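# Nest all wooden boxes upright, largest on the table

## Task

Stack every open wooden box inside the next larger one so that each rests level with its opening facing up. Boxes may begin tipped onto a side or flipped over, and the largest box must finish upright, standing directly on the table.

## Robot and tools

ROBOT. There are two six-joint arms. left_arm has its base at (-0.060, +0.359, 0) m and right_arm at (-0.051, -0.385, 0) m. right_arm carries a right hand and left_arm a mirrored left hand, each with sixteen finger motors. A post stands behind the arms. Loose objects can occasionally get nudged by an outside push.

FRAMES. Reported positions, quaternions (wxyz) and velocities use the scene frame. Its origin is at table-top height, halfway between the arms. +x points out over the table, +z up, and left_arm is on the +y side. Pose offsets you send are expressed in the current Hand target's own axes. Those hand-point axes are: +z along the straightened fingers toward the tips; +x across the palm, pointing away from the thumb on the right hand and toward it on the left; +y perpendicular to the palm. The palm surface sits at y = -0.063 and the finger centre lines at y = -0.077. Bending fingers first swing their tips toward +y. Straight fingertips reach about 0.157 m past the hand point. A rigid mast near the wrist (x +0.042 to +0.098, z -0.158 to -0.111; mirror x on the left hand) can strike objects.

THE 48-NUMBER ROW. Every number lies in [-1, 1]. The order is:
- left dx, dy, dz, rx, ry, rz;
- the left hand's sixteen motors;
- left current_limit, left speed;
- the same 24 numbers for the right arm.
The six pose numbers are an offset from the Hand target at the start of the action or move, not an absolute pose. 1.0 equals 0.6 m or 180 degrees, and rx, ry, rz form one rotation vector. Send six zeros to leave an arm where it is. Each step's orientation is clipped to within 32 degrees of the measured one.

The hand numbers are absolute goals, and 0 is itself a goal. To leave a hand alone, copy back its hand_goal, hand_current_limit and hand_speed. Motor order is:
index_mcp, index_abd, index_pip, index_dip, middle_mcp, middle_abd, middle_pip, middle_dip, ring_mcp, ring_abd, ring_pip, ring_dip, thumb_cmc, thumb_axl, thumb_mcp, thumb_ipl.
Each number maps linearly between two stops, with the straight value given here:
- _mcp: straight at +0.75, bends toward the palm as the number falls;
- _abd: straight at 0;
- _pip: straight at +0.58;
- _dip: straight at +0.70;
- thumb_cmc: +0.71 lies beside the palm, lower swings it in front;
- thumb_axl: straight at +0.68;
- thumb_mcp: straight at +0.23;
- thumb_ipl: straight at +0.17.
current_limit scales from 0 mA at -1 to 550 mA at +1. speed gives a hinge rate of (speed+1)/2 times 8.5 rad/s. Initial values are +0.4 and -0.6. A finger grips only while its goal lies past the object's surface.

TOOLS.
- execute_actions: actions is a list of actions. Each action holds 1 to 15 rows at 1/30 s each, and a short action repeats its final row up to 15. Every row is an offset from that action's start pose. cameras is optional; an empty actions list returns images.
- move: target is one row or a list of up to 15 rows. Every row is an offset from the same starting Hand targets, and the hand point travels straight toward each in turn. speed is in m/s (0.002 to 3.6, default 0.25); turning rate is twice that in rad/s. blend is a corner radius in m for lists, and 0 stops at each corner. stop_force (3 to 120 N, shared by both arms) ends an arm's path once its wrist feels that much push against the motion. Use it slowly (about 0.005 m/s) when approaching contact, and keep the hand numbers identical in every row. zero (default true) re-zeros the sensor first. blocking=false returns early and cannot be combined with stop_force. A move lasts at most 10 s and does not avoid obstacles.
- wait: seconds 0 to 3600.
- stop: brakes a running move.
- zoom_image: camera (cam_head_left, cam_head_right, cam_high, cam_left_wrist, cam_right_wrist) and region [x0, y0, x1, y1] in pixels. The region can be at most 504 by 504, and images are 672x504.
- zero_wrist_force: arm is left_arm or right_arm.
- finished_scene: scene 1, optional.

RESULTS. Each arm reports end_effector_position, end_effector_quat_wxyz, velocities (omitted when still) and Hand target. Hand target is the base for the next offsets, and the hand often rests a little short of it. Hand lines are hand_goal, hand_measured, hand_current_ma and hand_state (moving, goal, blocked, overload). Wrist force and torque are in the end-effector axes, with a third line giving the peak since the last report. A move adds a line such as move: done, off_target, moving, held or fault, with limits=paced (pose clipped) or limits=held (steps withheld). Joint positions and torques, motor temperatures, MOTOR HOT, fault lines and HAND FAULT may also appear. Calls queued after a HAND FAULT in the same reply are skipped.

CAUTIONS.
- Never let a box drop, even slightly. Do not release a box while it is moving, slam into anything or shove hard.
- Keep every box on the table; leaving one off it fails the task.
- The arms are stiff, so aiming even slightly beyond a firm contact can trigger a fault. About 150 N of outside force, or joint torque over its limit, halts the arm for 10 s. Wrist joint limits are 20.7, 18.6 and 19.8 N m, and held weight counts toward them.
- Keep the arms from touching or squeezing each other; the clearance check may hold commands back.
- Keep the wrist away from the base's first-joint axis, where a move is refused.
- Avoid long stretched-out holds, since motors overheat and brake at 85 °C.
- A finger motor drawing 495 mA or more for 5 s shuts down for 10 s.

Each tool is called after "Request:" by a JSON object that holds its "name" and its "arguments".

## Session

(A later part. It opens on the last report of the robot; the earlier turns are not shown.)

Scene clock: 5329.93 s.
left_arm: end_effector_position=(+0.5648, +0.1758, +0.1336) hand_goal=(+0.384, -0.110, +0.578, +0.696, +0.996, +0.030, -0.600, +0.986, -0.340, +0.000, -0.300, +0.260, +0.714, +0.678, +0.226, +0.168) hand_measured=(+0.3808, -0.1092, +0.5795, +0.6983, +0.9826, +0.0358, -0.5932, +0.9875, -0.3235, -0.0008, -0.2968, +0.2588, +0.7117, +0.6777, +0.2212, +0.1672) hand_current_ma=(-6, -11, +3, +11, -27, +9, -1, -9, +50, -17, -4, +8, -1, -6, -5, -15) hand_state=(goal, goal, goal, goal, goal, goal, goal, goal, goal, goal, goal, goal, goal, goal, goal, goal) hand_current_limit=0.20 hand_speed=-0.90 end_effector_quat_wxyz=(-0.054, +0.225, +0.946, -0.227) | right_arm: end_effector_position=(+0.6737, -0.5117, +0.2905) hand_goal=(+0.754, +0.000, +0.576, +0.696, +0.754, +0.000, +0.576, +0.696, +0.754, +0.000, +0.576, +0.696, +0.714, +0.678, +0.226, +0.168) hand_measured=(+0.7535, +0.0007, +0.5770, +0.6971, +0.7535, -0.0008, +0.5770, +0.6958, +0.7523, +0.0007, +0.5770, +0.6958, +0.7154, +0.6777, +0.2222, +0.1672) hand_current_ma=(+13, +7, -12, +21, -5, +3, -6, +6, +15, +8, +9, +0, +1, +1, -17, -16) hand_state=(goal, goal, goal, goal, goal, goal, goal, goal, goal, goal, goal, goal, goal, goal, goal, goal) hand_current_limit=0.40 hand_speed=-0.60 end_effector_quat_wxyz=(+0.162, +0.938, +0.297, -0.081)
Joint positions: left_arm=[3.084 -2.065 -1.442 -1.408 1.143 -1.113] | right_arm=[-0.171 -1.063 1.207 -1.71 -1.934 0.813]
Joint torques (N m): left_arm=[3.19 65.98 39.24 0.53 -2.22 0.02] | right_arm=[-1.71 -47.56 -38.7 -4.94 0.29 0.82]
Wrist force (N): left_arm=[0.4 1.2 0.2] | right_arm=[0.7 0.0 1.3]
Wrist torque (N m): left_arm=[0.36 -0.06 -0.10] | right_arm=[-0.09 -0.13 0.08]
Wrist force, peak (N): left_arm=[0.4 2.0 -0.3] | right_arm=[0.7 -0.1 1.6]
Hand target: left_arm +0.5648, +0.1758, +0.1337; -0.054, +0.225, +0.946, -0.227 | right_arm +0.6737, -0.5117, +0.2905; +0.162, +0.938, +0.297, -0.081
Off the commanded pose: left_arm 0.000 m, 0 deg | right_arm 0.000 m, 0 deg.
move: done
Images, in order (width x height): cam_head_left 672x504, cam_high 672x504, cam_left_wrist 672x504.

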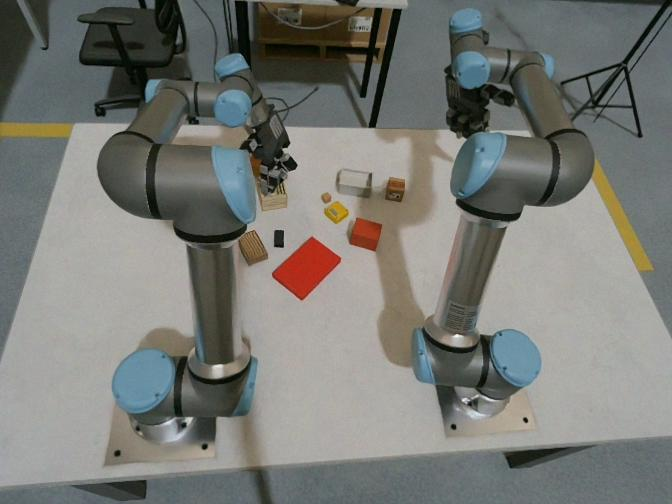

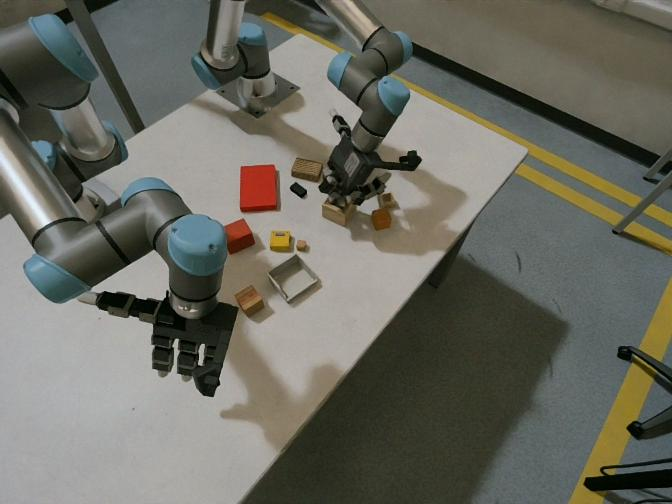

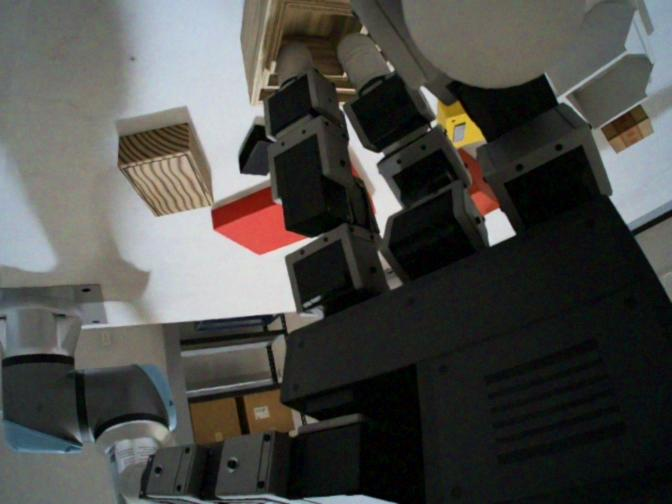

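Request:
{"name": "move", "arguments": {"target": [0,-0.0605,-0.1188,0,0,0, 0.3841,-0.11,0.578,0.696, 0.995,0.03,-0.60,0.985, -0.34,0,-0.30,0.26, 0.714,0.678,0.226,0.168,0.2,-0.9, 0,0,0,0,0,0, 0.754,0,0.576,0.696,0.754,0,0.576,0.696,0.754,0,0.576,0.696,0.714,0.678,0.226,0.168,0.4,-0.6], "speed": 0.04, "cameras": ["cam_high","cam_left_wrist","cam_head_left"]}}

Request:
{"name": "zoom_image", "arguments": {"camera": "cam_left_wrist", "region": [185, 0, 385, 160]}}

Request:
{"name": "zoom_image", "arguments": {"camera": "cam_high", "region": [310, 170, 410, 240]}}

Scene clock: 5340.13 s.
left_arm: end_effector_position=(+0.5648, +0.1758, +0.2136) hand_goal=(+0.384, -0.110, +0.578, +0.696, +0.996, +0.030, -0.600, +0.986, -0.340, +0.000, -0.300, +0.260, +0.714, +0.678, +0.226, +0.168) hand_measured=(+0.3820, -0.1077, +0.5770, +0.6983, +0.9814, +0.0358, -0.5932, +0.9875, -0.3235, -0.0008, -0.2968, +0.2601, +0.7117, +0.6767, +0.2212, +0.1672) hand_current_ma=(-1, -6, -5, -2, -29, +3, +3, -12, +34, -13, +5, -4, -13, +3, -17, -8) hand_state=(goal, goal, goal, goal, goal, goal, goal, goal, goal, goal, goal, goal, goal, goal, goal, goal) hand_current_limit=0.20 hand_speed=-0.90 end_effector_quat_wxyz=(-0.054, +0.225, +0.946, -0.227) | right_arm: end_effector_position=(+0.6737, -0.5117, +0.2905) hand_goal=(+0.754, +0.000, +0.576, +0.696, +0.754, +0.000, +0.576, +0.696, +0.754, +0.000, +0.576, +0.696, +0.714, +0.678, +0.226, +0.168) hand_measured=(+0.7523, -0.0008, +0.5770, +0.6958, +0.7535, -0.0008, +0.5770, +0.6958, +0.7535, +0.0007, +0.5770, +0.6958, +0.7142, +0.6777, +0.2222, +0.1681) hand_current_ma=(+0, +7, +7, +10, +9, -11, +8, -22, +3, +7, -11, +10, +8, +13, -8, -10) hand_state=(goal, goal, goal, goal, goal, goal, goal, goal, goal, goal, goal, goal, goal, goal, goal, goal) hand_current_limit=0.40 hand_speed=-0.60 end_effector_quat_wxyz=(+0.162, +0.938, +0.297, -0.081)
Joint positions: left_arm=[3.084 -2.013 -1.308 -1.594 1.143 -1.113] | right_arm=[-0.171 -1.063 1.207 -1.71 -1.934 0.813]
Joint torques (N m): left_arm=[-6.25 64.97 41.54 0.48 -2.85 -0.18] | right_arm=[-0.21 -47.09 -40.18 -4.82 0.12 0.89]
Wrist force (N): left_arm=[0.5 1.2 0.0] | right_arm=[0.4 0.0 0.9]
Wrist torque (N m): left_arm=[0.39 -0.07 -0.11] | right_arm=[-0.06 -0.07 0.05]
Wrist force, peak (N): left_arm=[1.0 1.5 0.2] | right_arm=[1.0 0.0 1.5]
Hand target: left_arm +0.5648, +0.1758, +0.2137; -0.054, +0.225, +0.946, -0.227 | right_arm +0.6737, -0.5117, +0.2905; +0.162, +0.938, +0.297, -0.081
Off the commanded pose: left_arm 0.000 m, 0 deg | right_arm 0.000 m, 0 deg.
move: done
Images, in order (width x height): cam_head_left 672x504, cam_high 672x504, cam_left_wrist 672x504.

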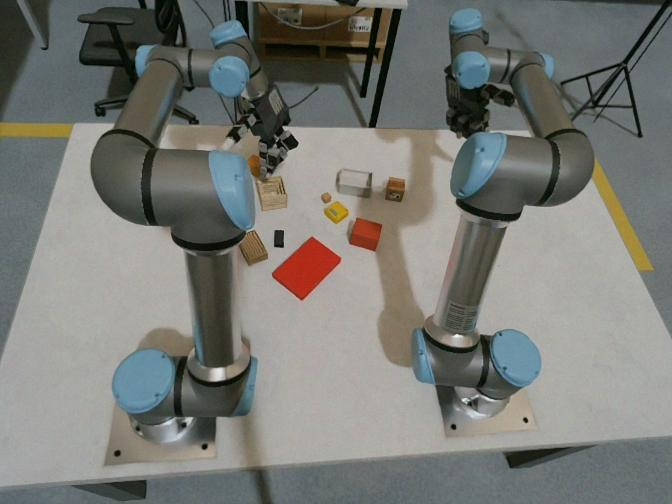

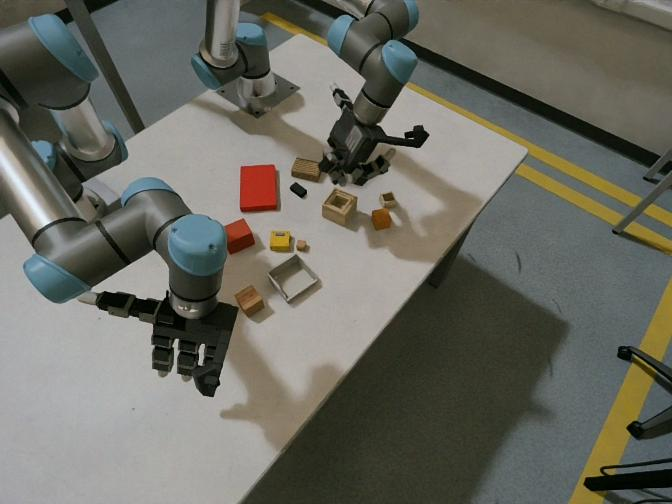

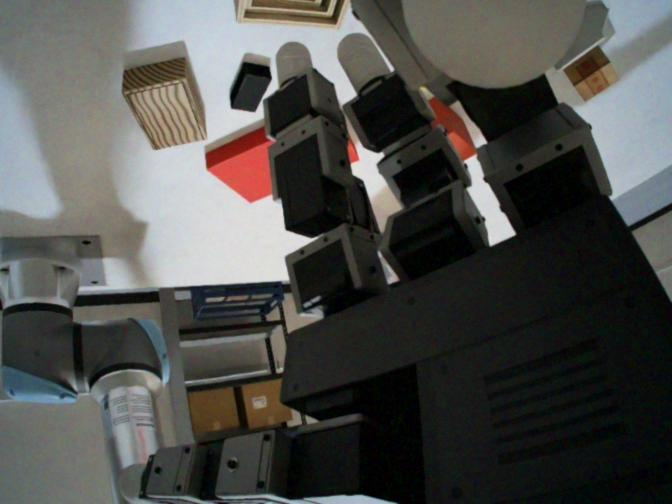

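Scaled by 2.520 from the camera's image (finer frame: 960x720).

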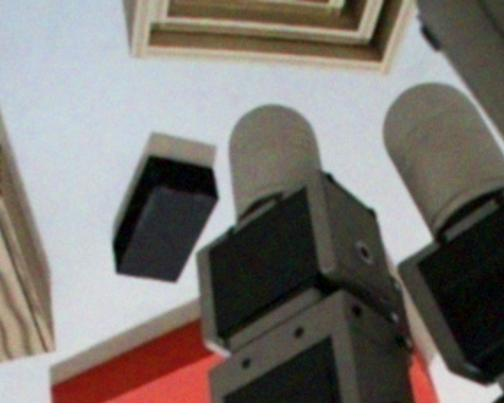

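Scaled by 5.040.

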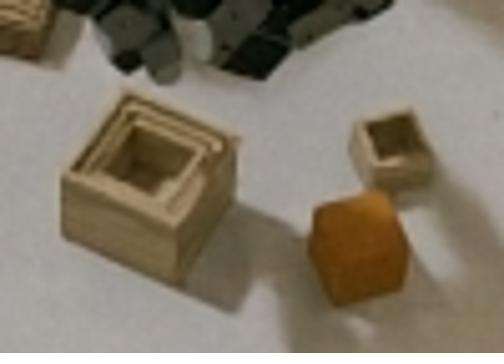

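Request:
{"name": "move", "arguments": {"target": [[0,0,0,-0.15,0,0, 0.754,0.12,0.578,0.696, 0.754,-0.12,0.578,0.696, -0.34,0,-0.30,0.26, 0.714,0.678,0.226,0.168,0.2,-0.8, 0,0,0,0,0,0, 0.754,0,0.576,0.696,0.754,0,0.576,0.696,0.754,0,0.576,0.696,0.714,0.678,0.226,0.168,0.4,-0.6]], "speed": 0.25}}

Scene clock: 5512.40 s.
left_arm: end_effector_position=(+0.5648, +0.1758, +0.2137) hand_goal=(+0.754, +0.120, +0.578, +0.696, +0.754, -0.120, +0.578, +0.696, -0.340, +0.000, -0.300, +0.260, +0.714, +0.678, +0.226, +0.168) hand_measured=(+0.7462, +0.1164, +0.5782, +0.6958, +0.7523, -0.1165, +0.5757, +0.6983, -0.3247, +0.0007, -0.2956, +0.2601, +0.7104, +0.6767, +0.2222, +0.1681) hand_current_ma=(-12, -17, -2, -2, -10, +6, -11, -8, +41, -6, +5, -6, -9, -8, +0, -7) hand_state=(goal, goal, goal, goal, goal, goal, goal, goal, goal, goal, goal, goal, goal, goal, goal, goal) hand_current_limit=0.20 hand_speed=-0.80 end_effector_quat_wxyz=(+0.000, +0.231, +0.973, +0.000) | right_arm: end_effector_position=(+0.6737, -0.5117, +0.2905) hand_goal=(+0.754, +0.000, +0.576, +0.696, +0.754, +0.000, +0.576, +0.696, +0.754, +0.000, +0.576, +0.696, +0.714, +0.678, +0.226, +0.168) hand_measured=(+0.7535, +0.0007, +0.5757, +0.6958, +0.7535, +0.0007, +0.5770, +0.6958, +0.7535, +0.0007, +0.5770, +0.6958, +0.7154, +0.6767, +0.2222, +0.1681) hand_current_ma=(+15, -7, +6, +19, +3, -6, +20, -16, +11, -4, -4, -1, +4, +0, -30, -9) hand_state=(goal, goal, goal, goal, goal, goal, goal, goal, goal, goal, goal, goal, goal, goal, goal, goal) hand_current_limit=0.40 hand_speed=-0.60 end_effector_quat_wxyz=(+0.162, +0.938, +0.297, -0.081)
Joint positions: left_arm=[2.921 -1.991 -1.428 -1.293 1.572 -1.32] | right_arm=[-0.171 -1.063 1.207 -1.71 -1.934 0.813]
Joint torques (N m): left_arm=[-9.11 21.05 7.18 4.59 2.62 -1.95] | right_arm=[-1.2 -46.17 -41.1 -5.1 0.27 0.98]
Wrist force (N): left_arm=[0.4 0.8 0.2] | right_arm=[1.0 -0.1 1.4]
Wrist torque (N m): left_arm=[0.15 -0.05 0.03] | right_arm=[-0.10 -0.17 0.10]
Wrist force, peak (N): left_arm=[1.1 4.3 -1.6] | right_arm=[1.0 -0.1 1.4]
Hand target: left_arm +0.5648, +0.1758, +0.2137; +0.000, +0.231, +0.973, +0.000 | right_arm +0.6737, -0.5117, +0.2905; +0.162, +0.938, +0.297, -0.081
Off the commanded pose: left_arm 0.000 m, 0 deg | right_arm 0.000 m, 0 deg.
move: done

Request:
{"name": "move", "arguments": {"target": [[0.0883,0.1827,-0.1,0,0,-0.426, 0.754,0.12,0.578,0.696, 0.754,-0.12,0.578,0.696, -0.34,0,-0.30,0.26, 0.714,0.678,0.226,0.168,0.2,-0.8, 0,0,0,0,0,0, 0.754,0,0.576,0.696,0.754,0,0.576,0.696,0.754,0,0.576,0.696,0.714,0.678,0.226,0.168,0.4,-0.6]], "speed": 0.3, "cameras": ["cam_high","cam_left_wrist","cam_head_left"]}}

Request:
{"name": "zoom_image", "arguments": {"camera": "cam_high", "region": [310, 160, 430, 250]}}

Scene clock: 5523.60 s.
left_arm: end_effector_position=(+0.5668, +0.2974, +0.2738) hand_goal=(+0.754, +0.120, +0.578, +0.696, +0.754, -0.120, +0.578, +0.696, -0.340, +0.000, -0.300, +0.260, +0.714, +0.678, +0.226, +0.168) hand_measured=(+0.7486, +0.1150, +0.5782, +0.6932, +0.7511, -0.1151, +0.5757, +0.6932, -0.3235, +0.0007, -0.2968, +0.2588, +0.7167, +0.6777, +0.2222, +0.1681) hand_current_ma=(-1, -8, +2, -7, +1, +9, -11, -10, +45, -1, +11, -6, -1, -6, -9, -1) hand_state=(goal, goal, goal, goal, goal, goal, goal, goal, goal, goal, goal, goal, goal, goal, goal, goal) hand_current_limit=0.20 hand_speed=-0.80 end_effector_quat_wxyz=(+0.000, -0.422, +0.906, +0.000) | right_arm: end_effector_position=(+0.6737, -0.5117, +0.2905) hand_goal=(+0.754, +0.000, +0.576, +0.696, +0.754, +0.000, +0.576, +0.696, +0.754, +0.000, +0.576, +0.696, +0.714, +0.678, +0.226, +0.168) hand_measured=(+0.7535, +0.0007, +0.5770, +0.6958, +0.7535, -0.0008, +0.5770, +0.6958, +0.7523, +0.0007, +0.5770, +0.6958, +0.7142, +0.6767, +0.2222, +0.1681) hand_current_ma=(+1, -4, +6, -3, +2, -4, +12, +6, +12, +18, -8, +1, -4, +15, -12, -4) hand_state=(goal, goal, goal, goal, goal, goal, goal, goal, goal, goal, goal, goal, goal, goal, goal, goal) hand_current_limit=0.40 hand_speed=-0.60 end_effector_quat_wxyz=(+0.162, +0.938, +0.297, -0.081)
Joint positions: left_arm=[3.186 -2.087 -1.129 -1.497 1.572 -2.393] | right_arm=[-0.171 -1.063 1.207 -1.71 -1.934 0.813]
Joint torques (N m): left_arm=[7.85 24.4 40.44 0.84 2.68 -2.21] | right_arm=[-0.42 -47.48 -39.15 -4.76 0.01 0.83]
Wrist force (N): left_arm=[0.4 0.9 -0.1] | right_arm=[0.5 0.3 1.0]
Wrist torque (N m): left_arm=[0.17 -0.04 0.03] | right_arm=[-0.03 -0.09 0.07]
Wrist force, peak (N): left_arm=[0.5 -1.8 0.2] | right_arm=[0.8 0.0 1.7]
Hand target: left_arm +0.5668, +0.2975, +0.2738; +0.000, -0.422, +0.906, +0.000 | right_arm +0.6737, -0.5117, +0.2905; +0.162, +0.938, +0.297, -0.081
Off the commanded pose: left_arm 0.000 m, 0 deg | right_arm 0.000 m, 0 deg.
move: done
Images, in order (width x height): cam_head_left 672x504, cam_high 672x504, cam_left_wrist 672x504.

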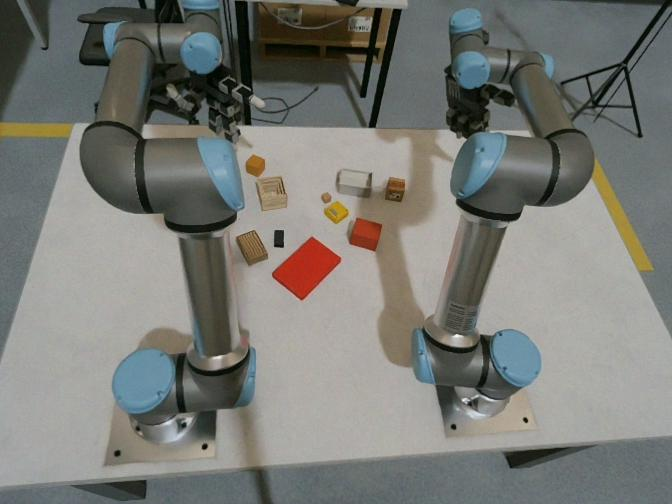

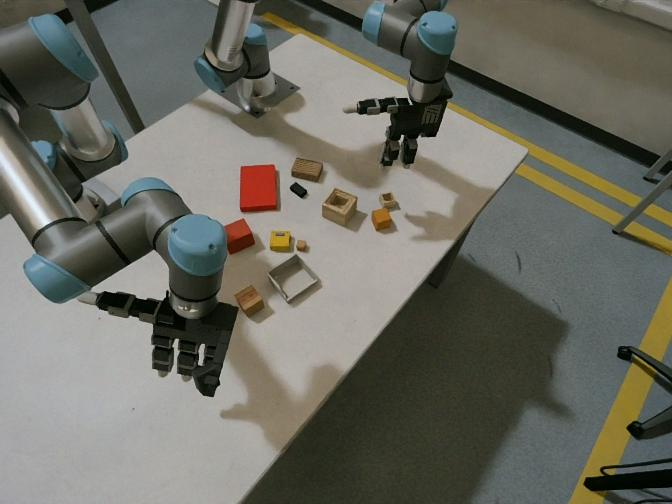

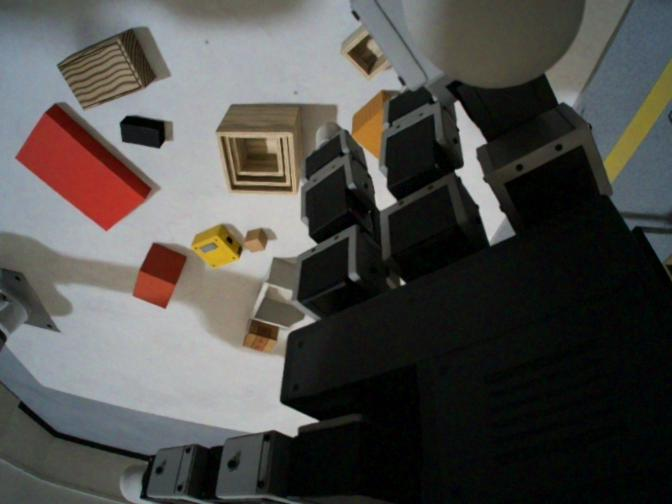

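Scaled by 4.200.

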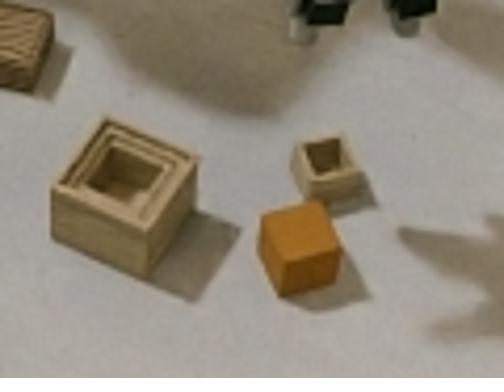

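Request:
{"name": "zoom_image", "arguments": {"camera": "cam_high", "region": [350, 110, 450, 210]}}

Request:
{"name": "zoom_image", "arguments": {"camera": "cam_left_wrist", "region": [300, 0, 440, 110]}}

Scaled by 5.040.

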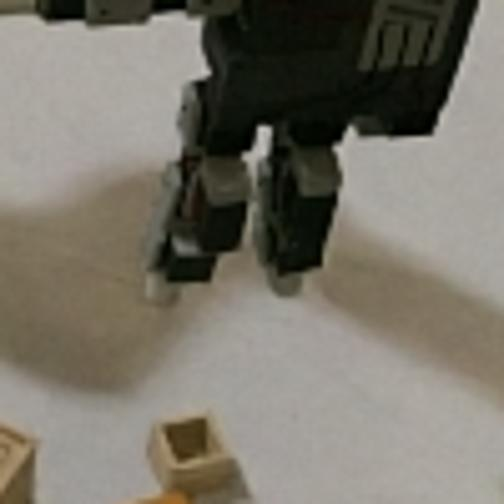

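Scaled by 3.600 from the camera's image (finer frame: 960x720).

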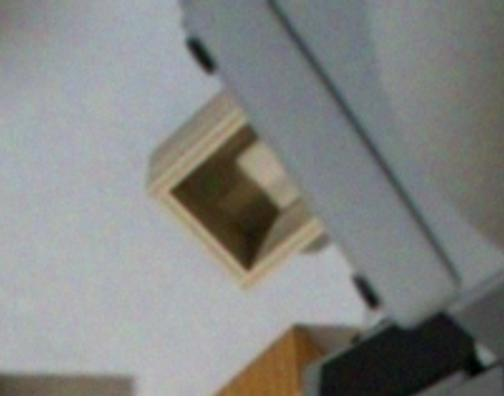

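Request:
{"name": "move", "arguments": {"target": [0,0,0.115,0,0,0, 0.754,0.12,0.578,0.696, 0.754,-0.12,0.578,0.696, -0.34,0,-0.30,0.26, 0.714,0.678,0.226,0.168,0.2,-0.8, 0,0,0,0,0,0, 0.754,0,0.576,0.696,0.754,0,0.576,0.696,0.754,0,0.576,0.696,0.714,0.678,0.226,0.168,0.4,-0.6], "speed": 0.2, "cameras": ["cam_high","cam_left_wrist","cam_head_left"]}}

Request:
{"name": "zoom_image", "arguments": {"camera": "cam_high", "region": [340, 140, 440, 240]}}

Request:
{"name": "zoom_image", "arguments": {"camera": "cam_left_wrist", "region": [300, 0, 440, 140]}}

Request:
{"name": "zoom_image", "arguments": {"camera": "cam_head_left", "region": [190, 90, 310, 220]}}

Scene clock: 5593.27 s.
left_arm: end_effector_position=(+0.5668, +0.2975, +0.2049) hand_goal=(+0.754, +0.120, +0.578, +0.696, +0.754, -0.120, +0.578, +0.696, -0.340, +0.000, -0.300, +0.260, +0.714, +0.678, +0.226, +0.168) hand_measured=(+0.7498, +0.1150, +0.5770, +0.6932, +0.7498, -0.1151, +0.5757, +0.6920, -0.3235, -0.0008, -0.2956, +0.2588, +0.7167, +0.6777, +0.2212, +0.1681) hand_current_ma=(-17, -1, -1, -5, -1, +3, -10, -11, +41, -9, +6, +3, +1, -14, -11, -5) hand_state=(goal, goal, goal, goal, goal, goal, goal, goal, goal, goal, goal, goal, goal, goal, goal, goal) hand_current_limit=0.20 hand_speed=-0.80 end_effector_quat_wxyz=(+0.000, -0.422, +0.906, +0.000) | right_arm: end_effector_position=(+0.6737, -0.5117, +0.2905) hand_goal=(+0.754, +0.000, +0.576, +0.696, +0.754, +0.000, +0.576, +0.696, +0.754, +0.000, +0.576, +0.696, +0.714, +0.678, +0.226, +0.168) hand_measured=(+0.7535, -0.0008, +0.5770, +0.6958, +0.7535, +0.0007, +0.5770, +0.6958, +0.7535, -0.0008, +0.5770, +0.6958, +0.7142, +0.6767, +0.2222, +0.1672) hand_current_ma=(-4, -2, +6, +8, -5, -9, +9, -15, +0, -2, -10, +6, +26, +12, -26, +7) hand_state=(goal, goal, goal, goal, goal, goal, goal, goal, goal, goal, goal, goal, goal, goal, goal, goal) hand_current_limit=0.40 hand_speed=-0.60 end_effector_quat_wxyz=(+0.162, +0.938, +0.297, -0.081)
Joint positions: left_arm=[3.186 -2.114 -1.265 -1.334 1.572 -2.394] | right_arm=[-0.171 -1.063 1.207 -1.71 -1.934 0.813]
Joint torques (N m): left_arm=[4.21 25.14 7 4.42 1.65 1.77] | right_arm=[0.53 -47.19 -40.84 -5.01 -0.06 0.75]
Wrist force (N): left_arm=[0.1 0.7 -0.2] | right_arm=[0.5 0.0 1.3]
Wrist torque (N m): left_arm=[0.17 0.00 -0.01] | right_arm=[-0.09 -0.09 0.05]
Wrist force, peak (N): left_arm=[0.5 1.0 1.6] | right_arm=[0.8 0.1 1.5]
Hand target: left_arm +0.5668, +0.2975, +0.2048; +0.000, -0.422, +0.906, +0.000 | right_arm +0.6737, -0.5117, +0.2905; +0.162, +0.938, +0.297, -0.081
Off the commanded pose: left_arm 0.000 m, 0 deg | right_arm 0.000 m, 0 deg.
move: done
Images, in order (width x height): cam_head_left 672x504, cam_high 672x504, cam_left_wrist 672x504.

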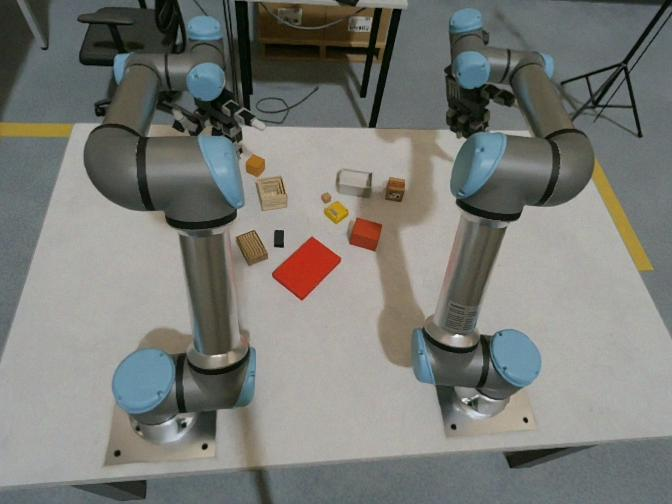

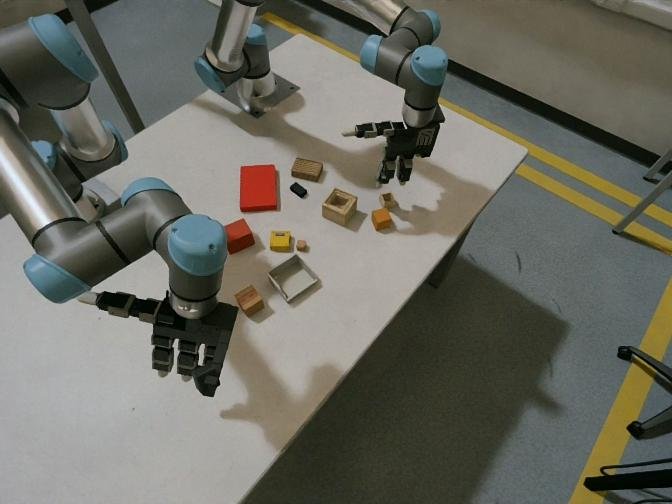

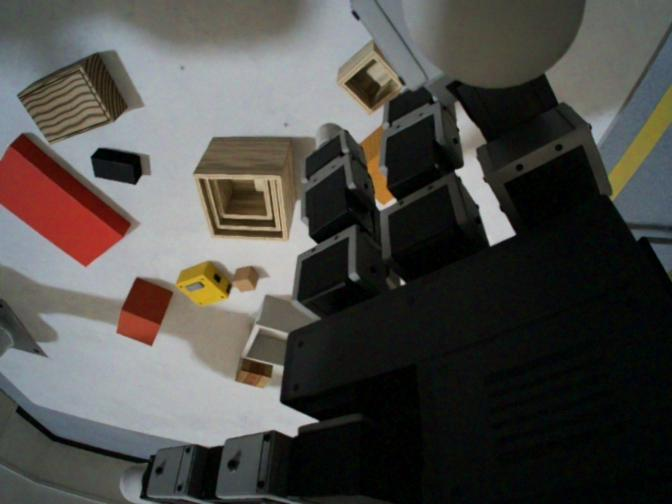

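Scaled by 5.040.

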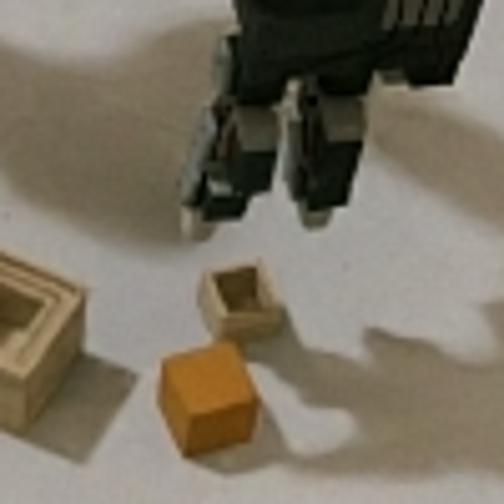

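Scaled by 3.600 from the camera's image (finer frame: 960x720).

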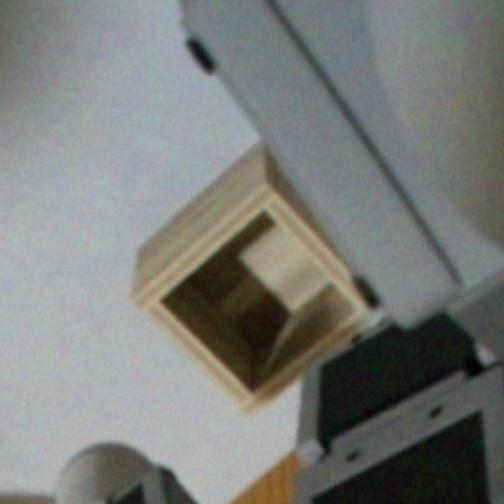

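Scaled by 3.877.

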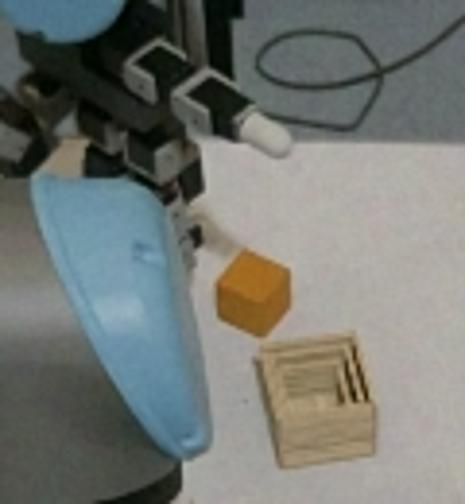

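Request:
{"name": "move", "arguments": {"target": [[0,-0.0232,0,0,0,0, 0.754,0.12,0.578,0.696, 0.754,-0.12,0.578,0.696, -0.34,0,-0.30,0.26, 0.714,0.678,0.226,0.168,0.2,-0.8, 0,0,0,0,0,0, 0.754,0,0.576,0.696,0.754,0,0.576,0.696,0.754,0,0.576,0.696,0.714,0.678,0.226,0.168,0.4,-0.6],[0,-0.0232,0.06,0,0,0, 0.754,0.12,0.578,0.696, 0.754,-0.12,0.578,0.696, -0.34,0,-0.30,0.26, 0.714,0.678,0.226,0.168,0.2,-0.8, 0,0,0,0,0,0, 0.754,0,0.576,0.696,0.754,0,0.576,0.696,0.754,0,0.576,0.696,0.714,0.678,0.226,0.168,0.4,-0.6]], "speed": 0.06, "cameras": ["cam_high","cam_left_wrist"]}}

Request:
{"name": "zoom_image", "arguments": {"camera": "cam_high", "region": [340, 140, 440, 240]}}

Request:
{"name": "zoom_image", "arguments": {"camera": "cam_left_wrist", "region": [300, 20, 440, 160]}}

Scene clock: 5621.10 s.
left_arm: end_effector_position=(+0.5774, +0.2886, +0.1689) hand_goal=(+0.754, +0.120, +0.578, +0.696, +0.754, -0.120, +0.578, +0.696, -0.340, +0.000, -0.300, +0.260, +0.714, +0.678, +0.226, +0.168) hand_measured=(+0.7486, +0.1150, +0.5782, +0.6932, +0.7498, -0.1151, +0.5757, +0.6920, -0.3235, +0.0007, -0.2968, +0.2588, +0.7167, +0.6777, +0.2222, +0.1681) hand_current_ma=(-7, -10, +7, -7, -1, +9, -16, -2, +44, -9, -1, -2, +3, -7, -7, -10) hand_state=(goal, goal, goal, goal, goal, goal, goal, goal, goal, goal, goal, goal, goal, goal, goal, goal) hand_current_limit=0.20 hand_speed=-0.80 end_effector_quat_wxyz=(+0.000, -0.422, +0.906, +0.000) | right_arm: end_effector_position=(+0.6737, -0.5117, +0.2905) hand_goal=(+0.754, +0.000, +0.576, +0.696, +0.754, +0.000, +0.576, +0.696, +0.754, +0.000, +0.576, +0.696, +0.714, +0.678, +0.226, +0.168) hand_measured=(+0.7535, -0.0008, +0.5757, +0.6958, +0.7523, +0.0007, +0.5770, +0.6958, +0.7535, +0.0007, +0.5770, +0.6958, +0.7142, +0.6777, +0.2222, +0.1681) hand_current_ma=(+1, -2, -4, +3, +1, +2, -8, +12, +9, +11, -4, +21, +2, +2, -18, -16) hand_state=(goal, goal, goal, goal, goal, goal, goal, goal, goal, goal, goal, goal, goal, goal, goal, goal) hand_current_limit=0.40 hand_speed=-0.60 end_effector_quat_wxyz=(+0.162, +0.938, +0.297, -0.081)
Joint positions: left_arm=[3.172 -2.166 -1.276 -1.27 1.572 -2.407] | right_arm=[-0.171 -1.063 1.207 -1.71 -1.934 0.813]
Joint torques (N m): left_arm=[-7.93 27.89 6.81 4.67 2.12 -0.88] | right_arm=[-0.76 -47.79 -41.37 -5.11 0.01 0.95]
Wrist force (N): left_arm=[0.8 0.5 0.0] | right_arm=[0.5 -0.1 1.1]
Wrist torque (N m): left_arm=[0.13 -0.09 0.04] | right_arm=[-0.08 -0.09 0.05]
Wrist force, peak (N): left_arm=[0.6 1.2 -0.2] | right_arm=[0.8 0.3 1.5]
Hand target: left_arm +0.5774, +0.2886, +0.1688; +0.000, -0.422, +0.906, +0.000 | right_arm +0.6737, -0.5117, +0.2905; +0.162, +0.938, +0.297, -0.081
Off the commanded pose: left_arm 0.000 m, 0 deg | right_arm 0.000 m, 0 deg.
move: done

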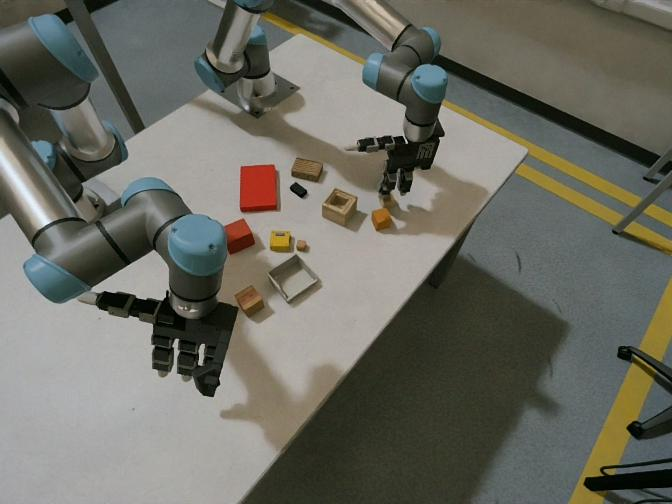

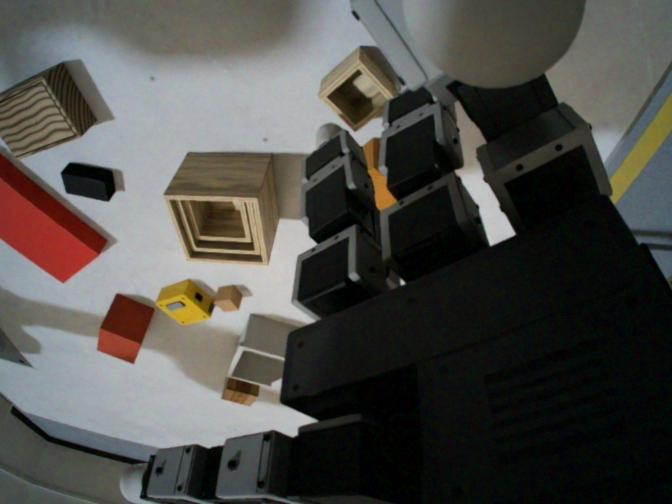

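Scaled by 5.040.

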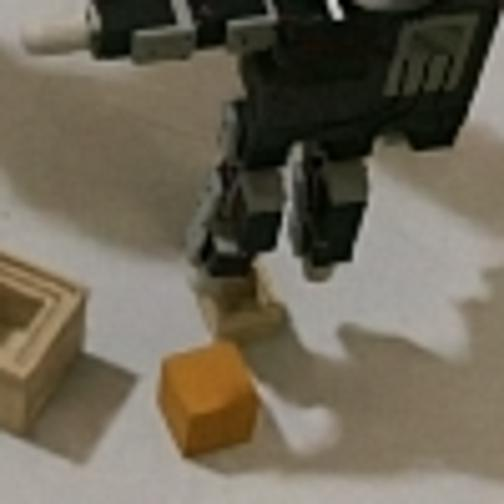

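Scaled by 3.600 from the camera's image (finer frame: 960x720).

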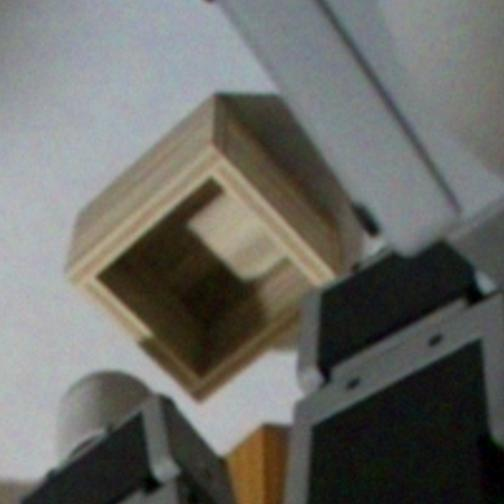

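Request:
{"name": "move", "arguments": {"target": [0,0,0.0183,0,0,0, 0.754,0.12,0.578,0.696, 0.754,-0.12,0.578,0.696, -0.34,0,-0.30,0.26, 0.714,0.678,0.226,0.168,0.2,-0.8, 0,0,0,0,0,0, 0.754,0,0.576,0.696,0.754,0,0.576,0.696,0.754,0,0.576,0.696,0.714,0.678,0.226,0.168,0.4,-0.6], "speed": 0.01, "stop_force": 3, "cameras": ["cam_high","cam_left_wrist"]}}

Request:
{"name": "zoom_image", "arguments": {"camera": "cam_high", "region": [350, 160, 430, 240]}}

Request:
{"name": "zoom_image", "arguments": {"camera": "cam_left_wrist", "region": [300, 20, 440, 160]}}

Scene clock: 5646.80 s.
left_arm: end_effector_position=(+0.5774, +0.2886, +0.1578) hand_goal=(+0.754, +0.120, +0.578, +0.696, +0.754, -0.120, +0.578, +0.696, -0.340, +0.000, -0.300, +0.260, +0.714, +0.678, +0.226, +0.168) hand_measured=(+0.7486, +0.1164, +0.5795, +0.6932, +0.7498, -0.1165, +0.5744, +0.6920, -0.3235, +0.0007, -0.2968, +0.2601, +0.7167, +0.6767, +0.2222, +0.1681) hand_current_ma=(-18, -10, +3, -4, -6, -2, -16, -16, +39, -1, +2, -3, -6, -16, -6, -8) hand_state=(goal, goal, goal, goal, goal, goal, goal, goal, goal, goal, goal, goal, goal, goal, goal, goal) hand_current_limit=0.20 hand_speed=-0.80 end_effector_quat_wxyz=(+0.000, -0.422, +0.906, +0.000) | right_arm: end_effector_position=(+0.6737, -0.5117, +0.2905) hand_goal=(+0.754, +0.000, +0.576, +0.696, +0.754, +0.000, +0.576, +0.696, +0.754, +0.000, +0.576, +0.696, +0.714, +0.678, +0.226, +0.168) hand_measured=(+0.7535, -0.0008, +0.5770, +0.6971, +0.7535, +0.0007, +0.5770, +0.6971, +0.7535, -0.0008, +0.5770, +0.6958, +0.7142, +0.6777, +0.2222, +0.1672) hand_current_ma=(+8, +5, +12, +16, +2, -6, +3, -4, +19, +12, -10, +14, +16, +4, -14, +9) hand_state=(goal, goal, goal, goal, goal, goal, goal, goal, goal, goal, goal, goal, goal, goal, goal, goal) hand_current_limit=0.40 hand_speed=-0.60 end_effector_quat_wxyz=(+0.162, +0.938, +0.297, -0.081)
Joint positions: left_arm=[3.172 -2.174 -1.292 -1.246 1.572 -2.407] | right_arm=[-0.171 -1.063 1.207 -1.71 -1.934 0.813]
Joint torques (N m): left_arm=[3.54 28.57 5.35 4.49 2.09 1.53] | right_arm=[-0.52 -45.95 -40.5 -4.92 0.05 0.94]
Wrist force (N): left_arm=[0.3 0.6 0.1] | right_arm=[0.9 0.3 0.9]
Wrist torque (N m): left_arm=[0.13 -0.03 0.00] | right_arm=[-0.01 -0.13 0.09]
Wrist force, peak (N): left_arm=[0.8 1.0 -0.1] | right_arm=[0.7 -0.1 1.6]
Hand target: left_arm +0.5774, +0.2886, +0.1578; +0.000, -0.422, +0.906, +0.000 | right_arm +0.6737, -0.5117, +0.2905; +0.162, +0.938, +0.297, -0.081
Off the commanded pose: left_arm 0.000 m, 0 deg | right_arm 0.000 m, 0 deg.
move: done

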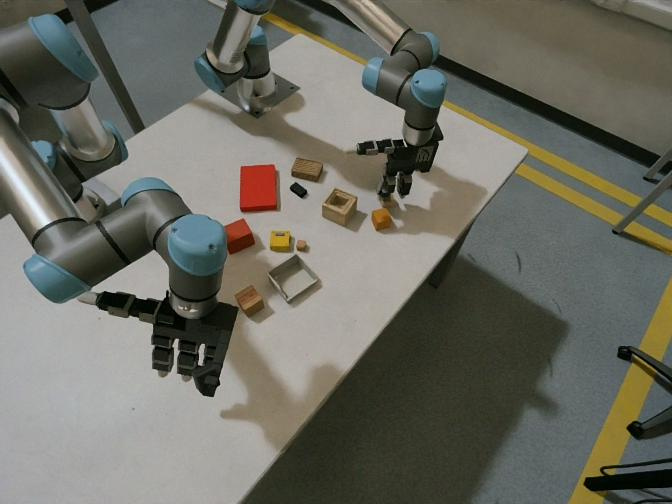

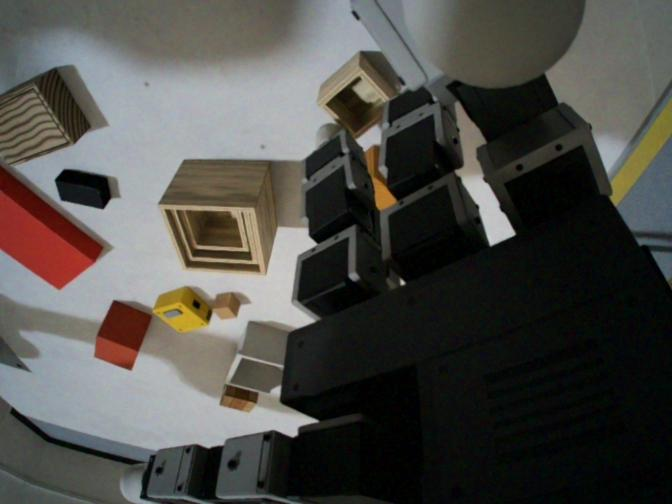

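Scaled by 6.300.

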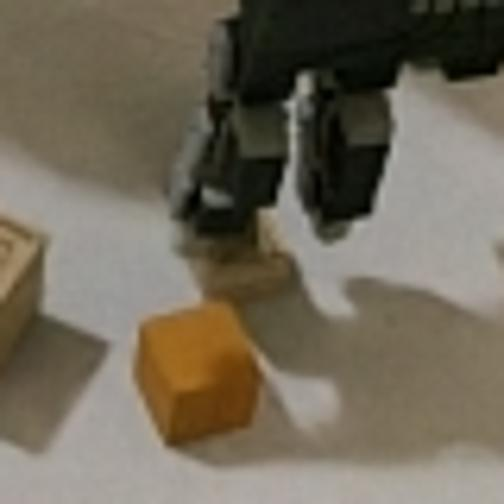

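Scaled by 3.600 from the camera's image (finer frame: 960x720).

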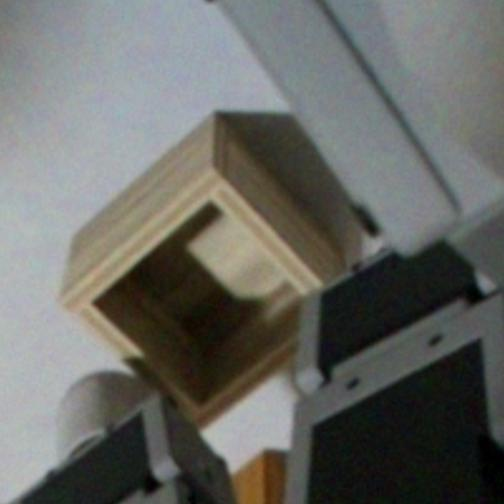

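Request:
{"name": "move", "arguments": {"target": [[0,0,-0.01,0,0,0, 0.754,0.12,0.578,0.696, 0.754,-0.12,0.578,0.696, -0.34,0,-0.30,0.26, 0.714,0.678,0.226,0.168,0.2,-0.8, 0,0,0,0,0,0, 0.754,0,0.576,0.696,0.754,0,0.576,0.696,0.754,0,0.576,0.696,0.714,0.678,0.226,0.168,0.4,-0.6],[0.0142,-0.0133,-0.01,0,0,0, 0.754,0.12,0.578,0.696, 0.754,-0.12,0.578,0.696, -0.34,0,-0.30,0.26, 0.714,0.678,0.226,0.168,0.2,-0.8, 0,0,0,0,0,0, 0.754,0,0.576,0.696,0.754,0,0.576,0.696,0.754,0,0.576,0.696,0.714,0.678,0.226,0.168,0.4,-0.6]], "speed": 0.03, "cameras": ["cam_high","cam_left_wrist"]}}

Request:
{"name": "zoom_image", "arguments": {"camera": "cam_high", "region": [350, 160, 430, 240]}}

Request:
{"name": "zoom_image", "arguments": {"camera": "cam_left_wrist", "region": [290, 10, 430, 150]}}

Scene clock: 5677.13 s.
left_arm: end_effector_position=(+0.5781, +0.2771, +0.1638) hand_goal=(+0.754, +0.120, +0.578, +0.696, +0.754, -0.120, +0.578, +0.696, -0.340, +0.000, -0.300, +0.260, +0.714, +0.678, +0.226, +0.168) hand_measured=(+0.7498, +0.1150, +0.5782, +0.6932, +0.7511, -0.1151, +0.5757, +0.6932, -0.3247, +0.0007, -0.2956, +0.2601, +0.7167, +0.6767, +0.2212, +0.1672) hand_current_ma=(-10, -18, -7, -3, -9, +2, -15, -19, +44, -14, +8, -5, +5, -16, +2, -9) hand_state=(goal, goal, goal, goal, goal, goal, goal, goal, goal, goal, goal, goal, goal, goal, goal, goal) hand_current_limit=0.20 hand_speed=-0.80 end_effector_quat_wxyz=(+0.000, -0.422, +0.906, +0.000) | right_arm: end_effector_position=(+0.6737, -0.5117, +0.2905) hand_goal=(+0.754, +0.000, +0.576, +0.696, +0.754, +0.000, +0.576, +0.696, +0.754, +0.000, +0.576, +0.696, +0.714, +0.678, +0.226, +0.168) hand_measured=(+0.7535, -0.0008, +0.5770, +0.6971, +0.7535, -0.0008, +0.5770, +0.6971, +0.7535, +0.0007, +0.5770, +0.6958, +0.7142, +0.6777, +0.2222, +0.1681) hand_current_ma=(+7, +3, +14, +22, +9, -4, -3, +3, -1, -3, +7, +24, +18, -1, -19, +3) hand_state=(goal, goal, goal, goal, goal, goal, goal, goal, goal, goal, goal, goal, goal, goal, goal, goal) hand_current_limit=0.40 hand_speed=-0.60 end_effector_quat_wxyz=(+0.162, +0.938, +0.297, -0.081)
Joint positions: left_arm=[3.156 -2.176 -1.274 -1.262 1.572 -2.423] | right_arm=[-0.171 -1.063 1.207 -1.71 -1.934 0.813]
Joint torques (N m): left_arm=[-10.16 25.87 40.56 0.91 1.45 -1.93] | right_arm=[-0.33 -45.78 -40.44 -5.12 -0.06 0.75]
Wrist force (N): left_arm=[0.5 0.5 0.1] | right_arm=[0.7 -0.3 1.4]
Wrist torque (N m): left_arm=[0.12 -0.05 0.02] | right_arm=[-0.13 -0.13 0.07]
Wrist force, peak (N): left_arm=[0.9 0.9 0.1] | right_arm=[1.0 0.1 1.4]
Hand target: left_arm +0.5781, +0.2769, +0.1638; +0.000, -0.422, +0.906, +0.000 | right_arm +0.6737, -0.5117, +0.2905; +0.162, +0.938, +0.297, -0.081
Off the commanded pose: left_arm 0.000 m, 0 deg | right_arm 0.000 m, 0 deg.
move: done

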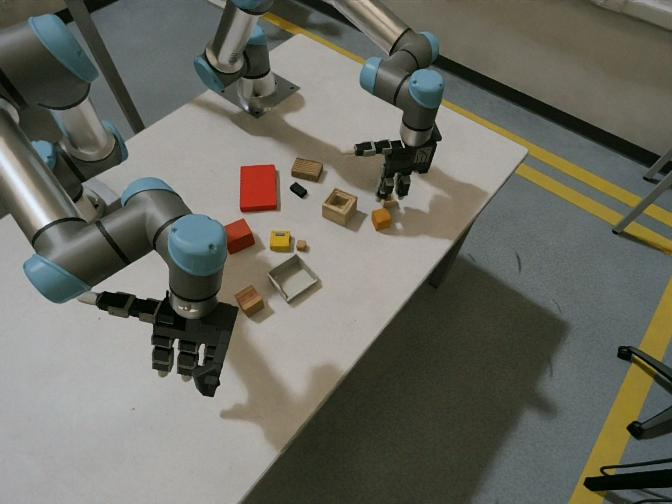

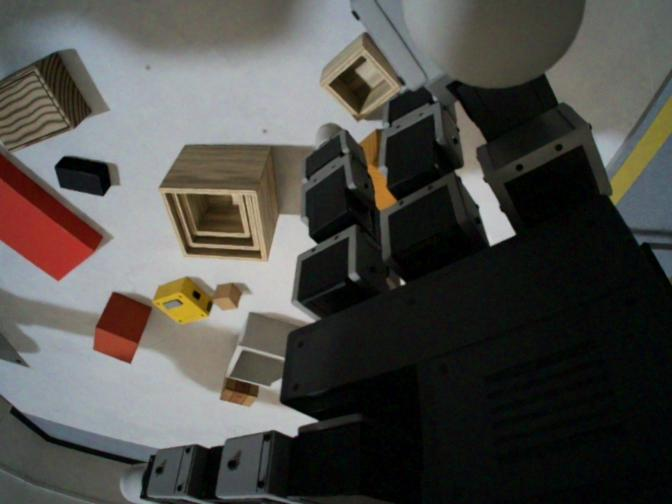

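Scaled by 6.300.

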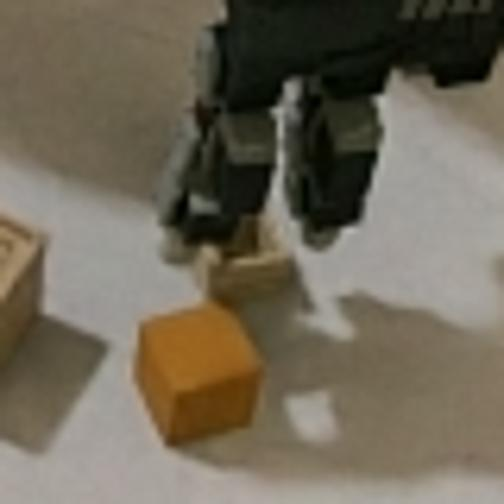

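Scaled by 3.600 from the camera's image (finer frame: 960x720).

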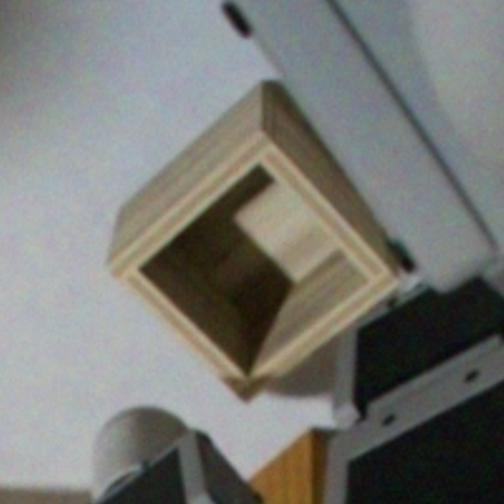

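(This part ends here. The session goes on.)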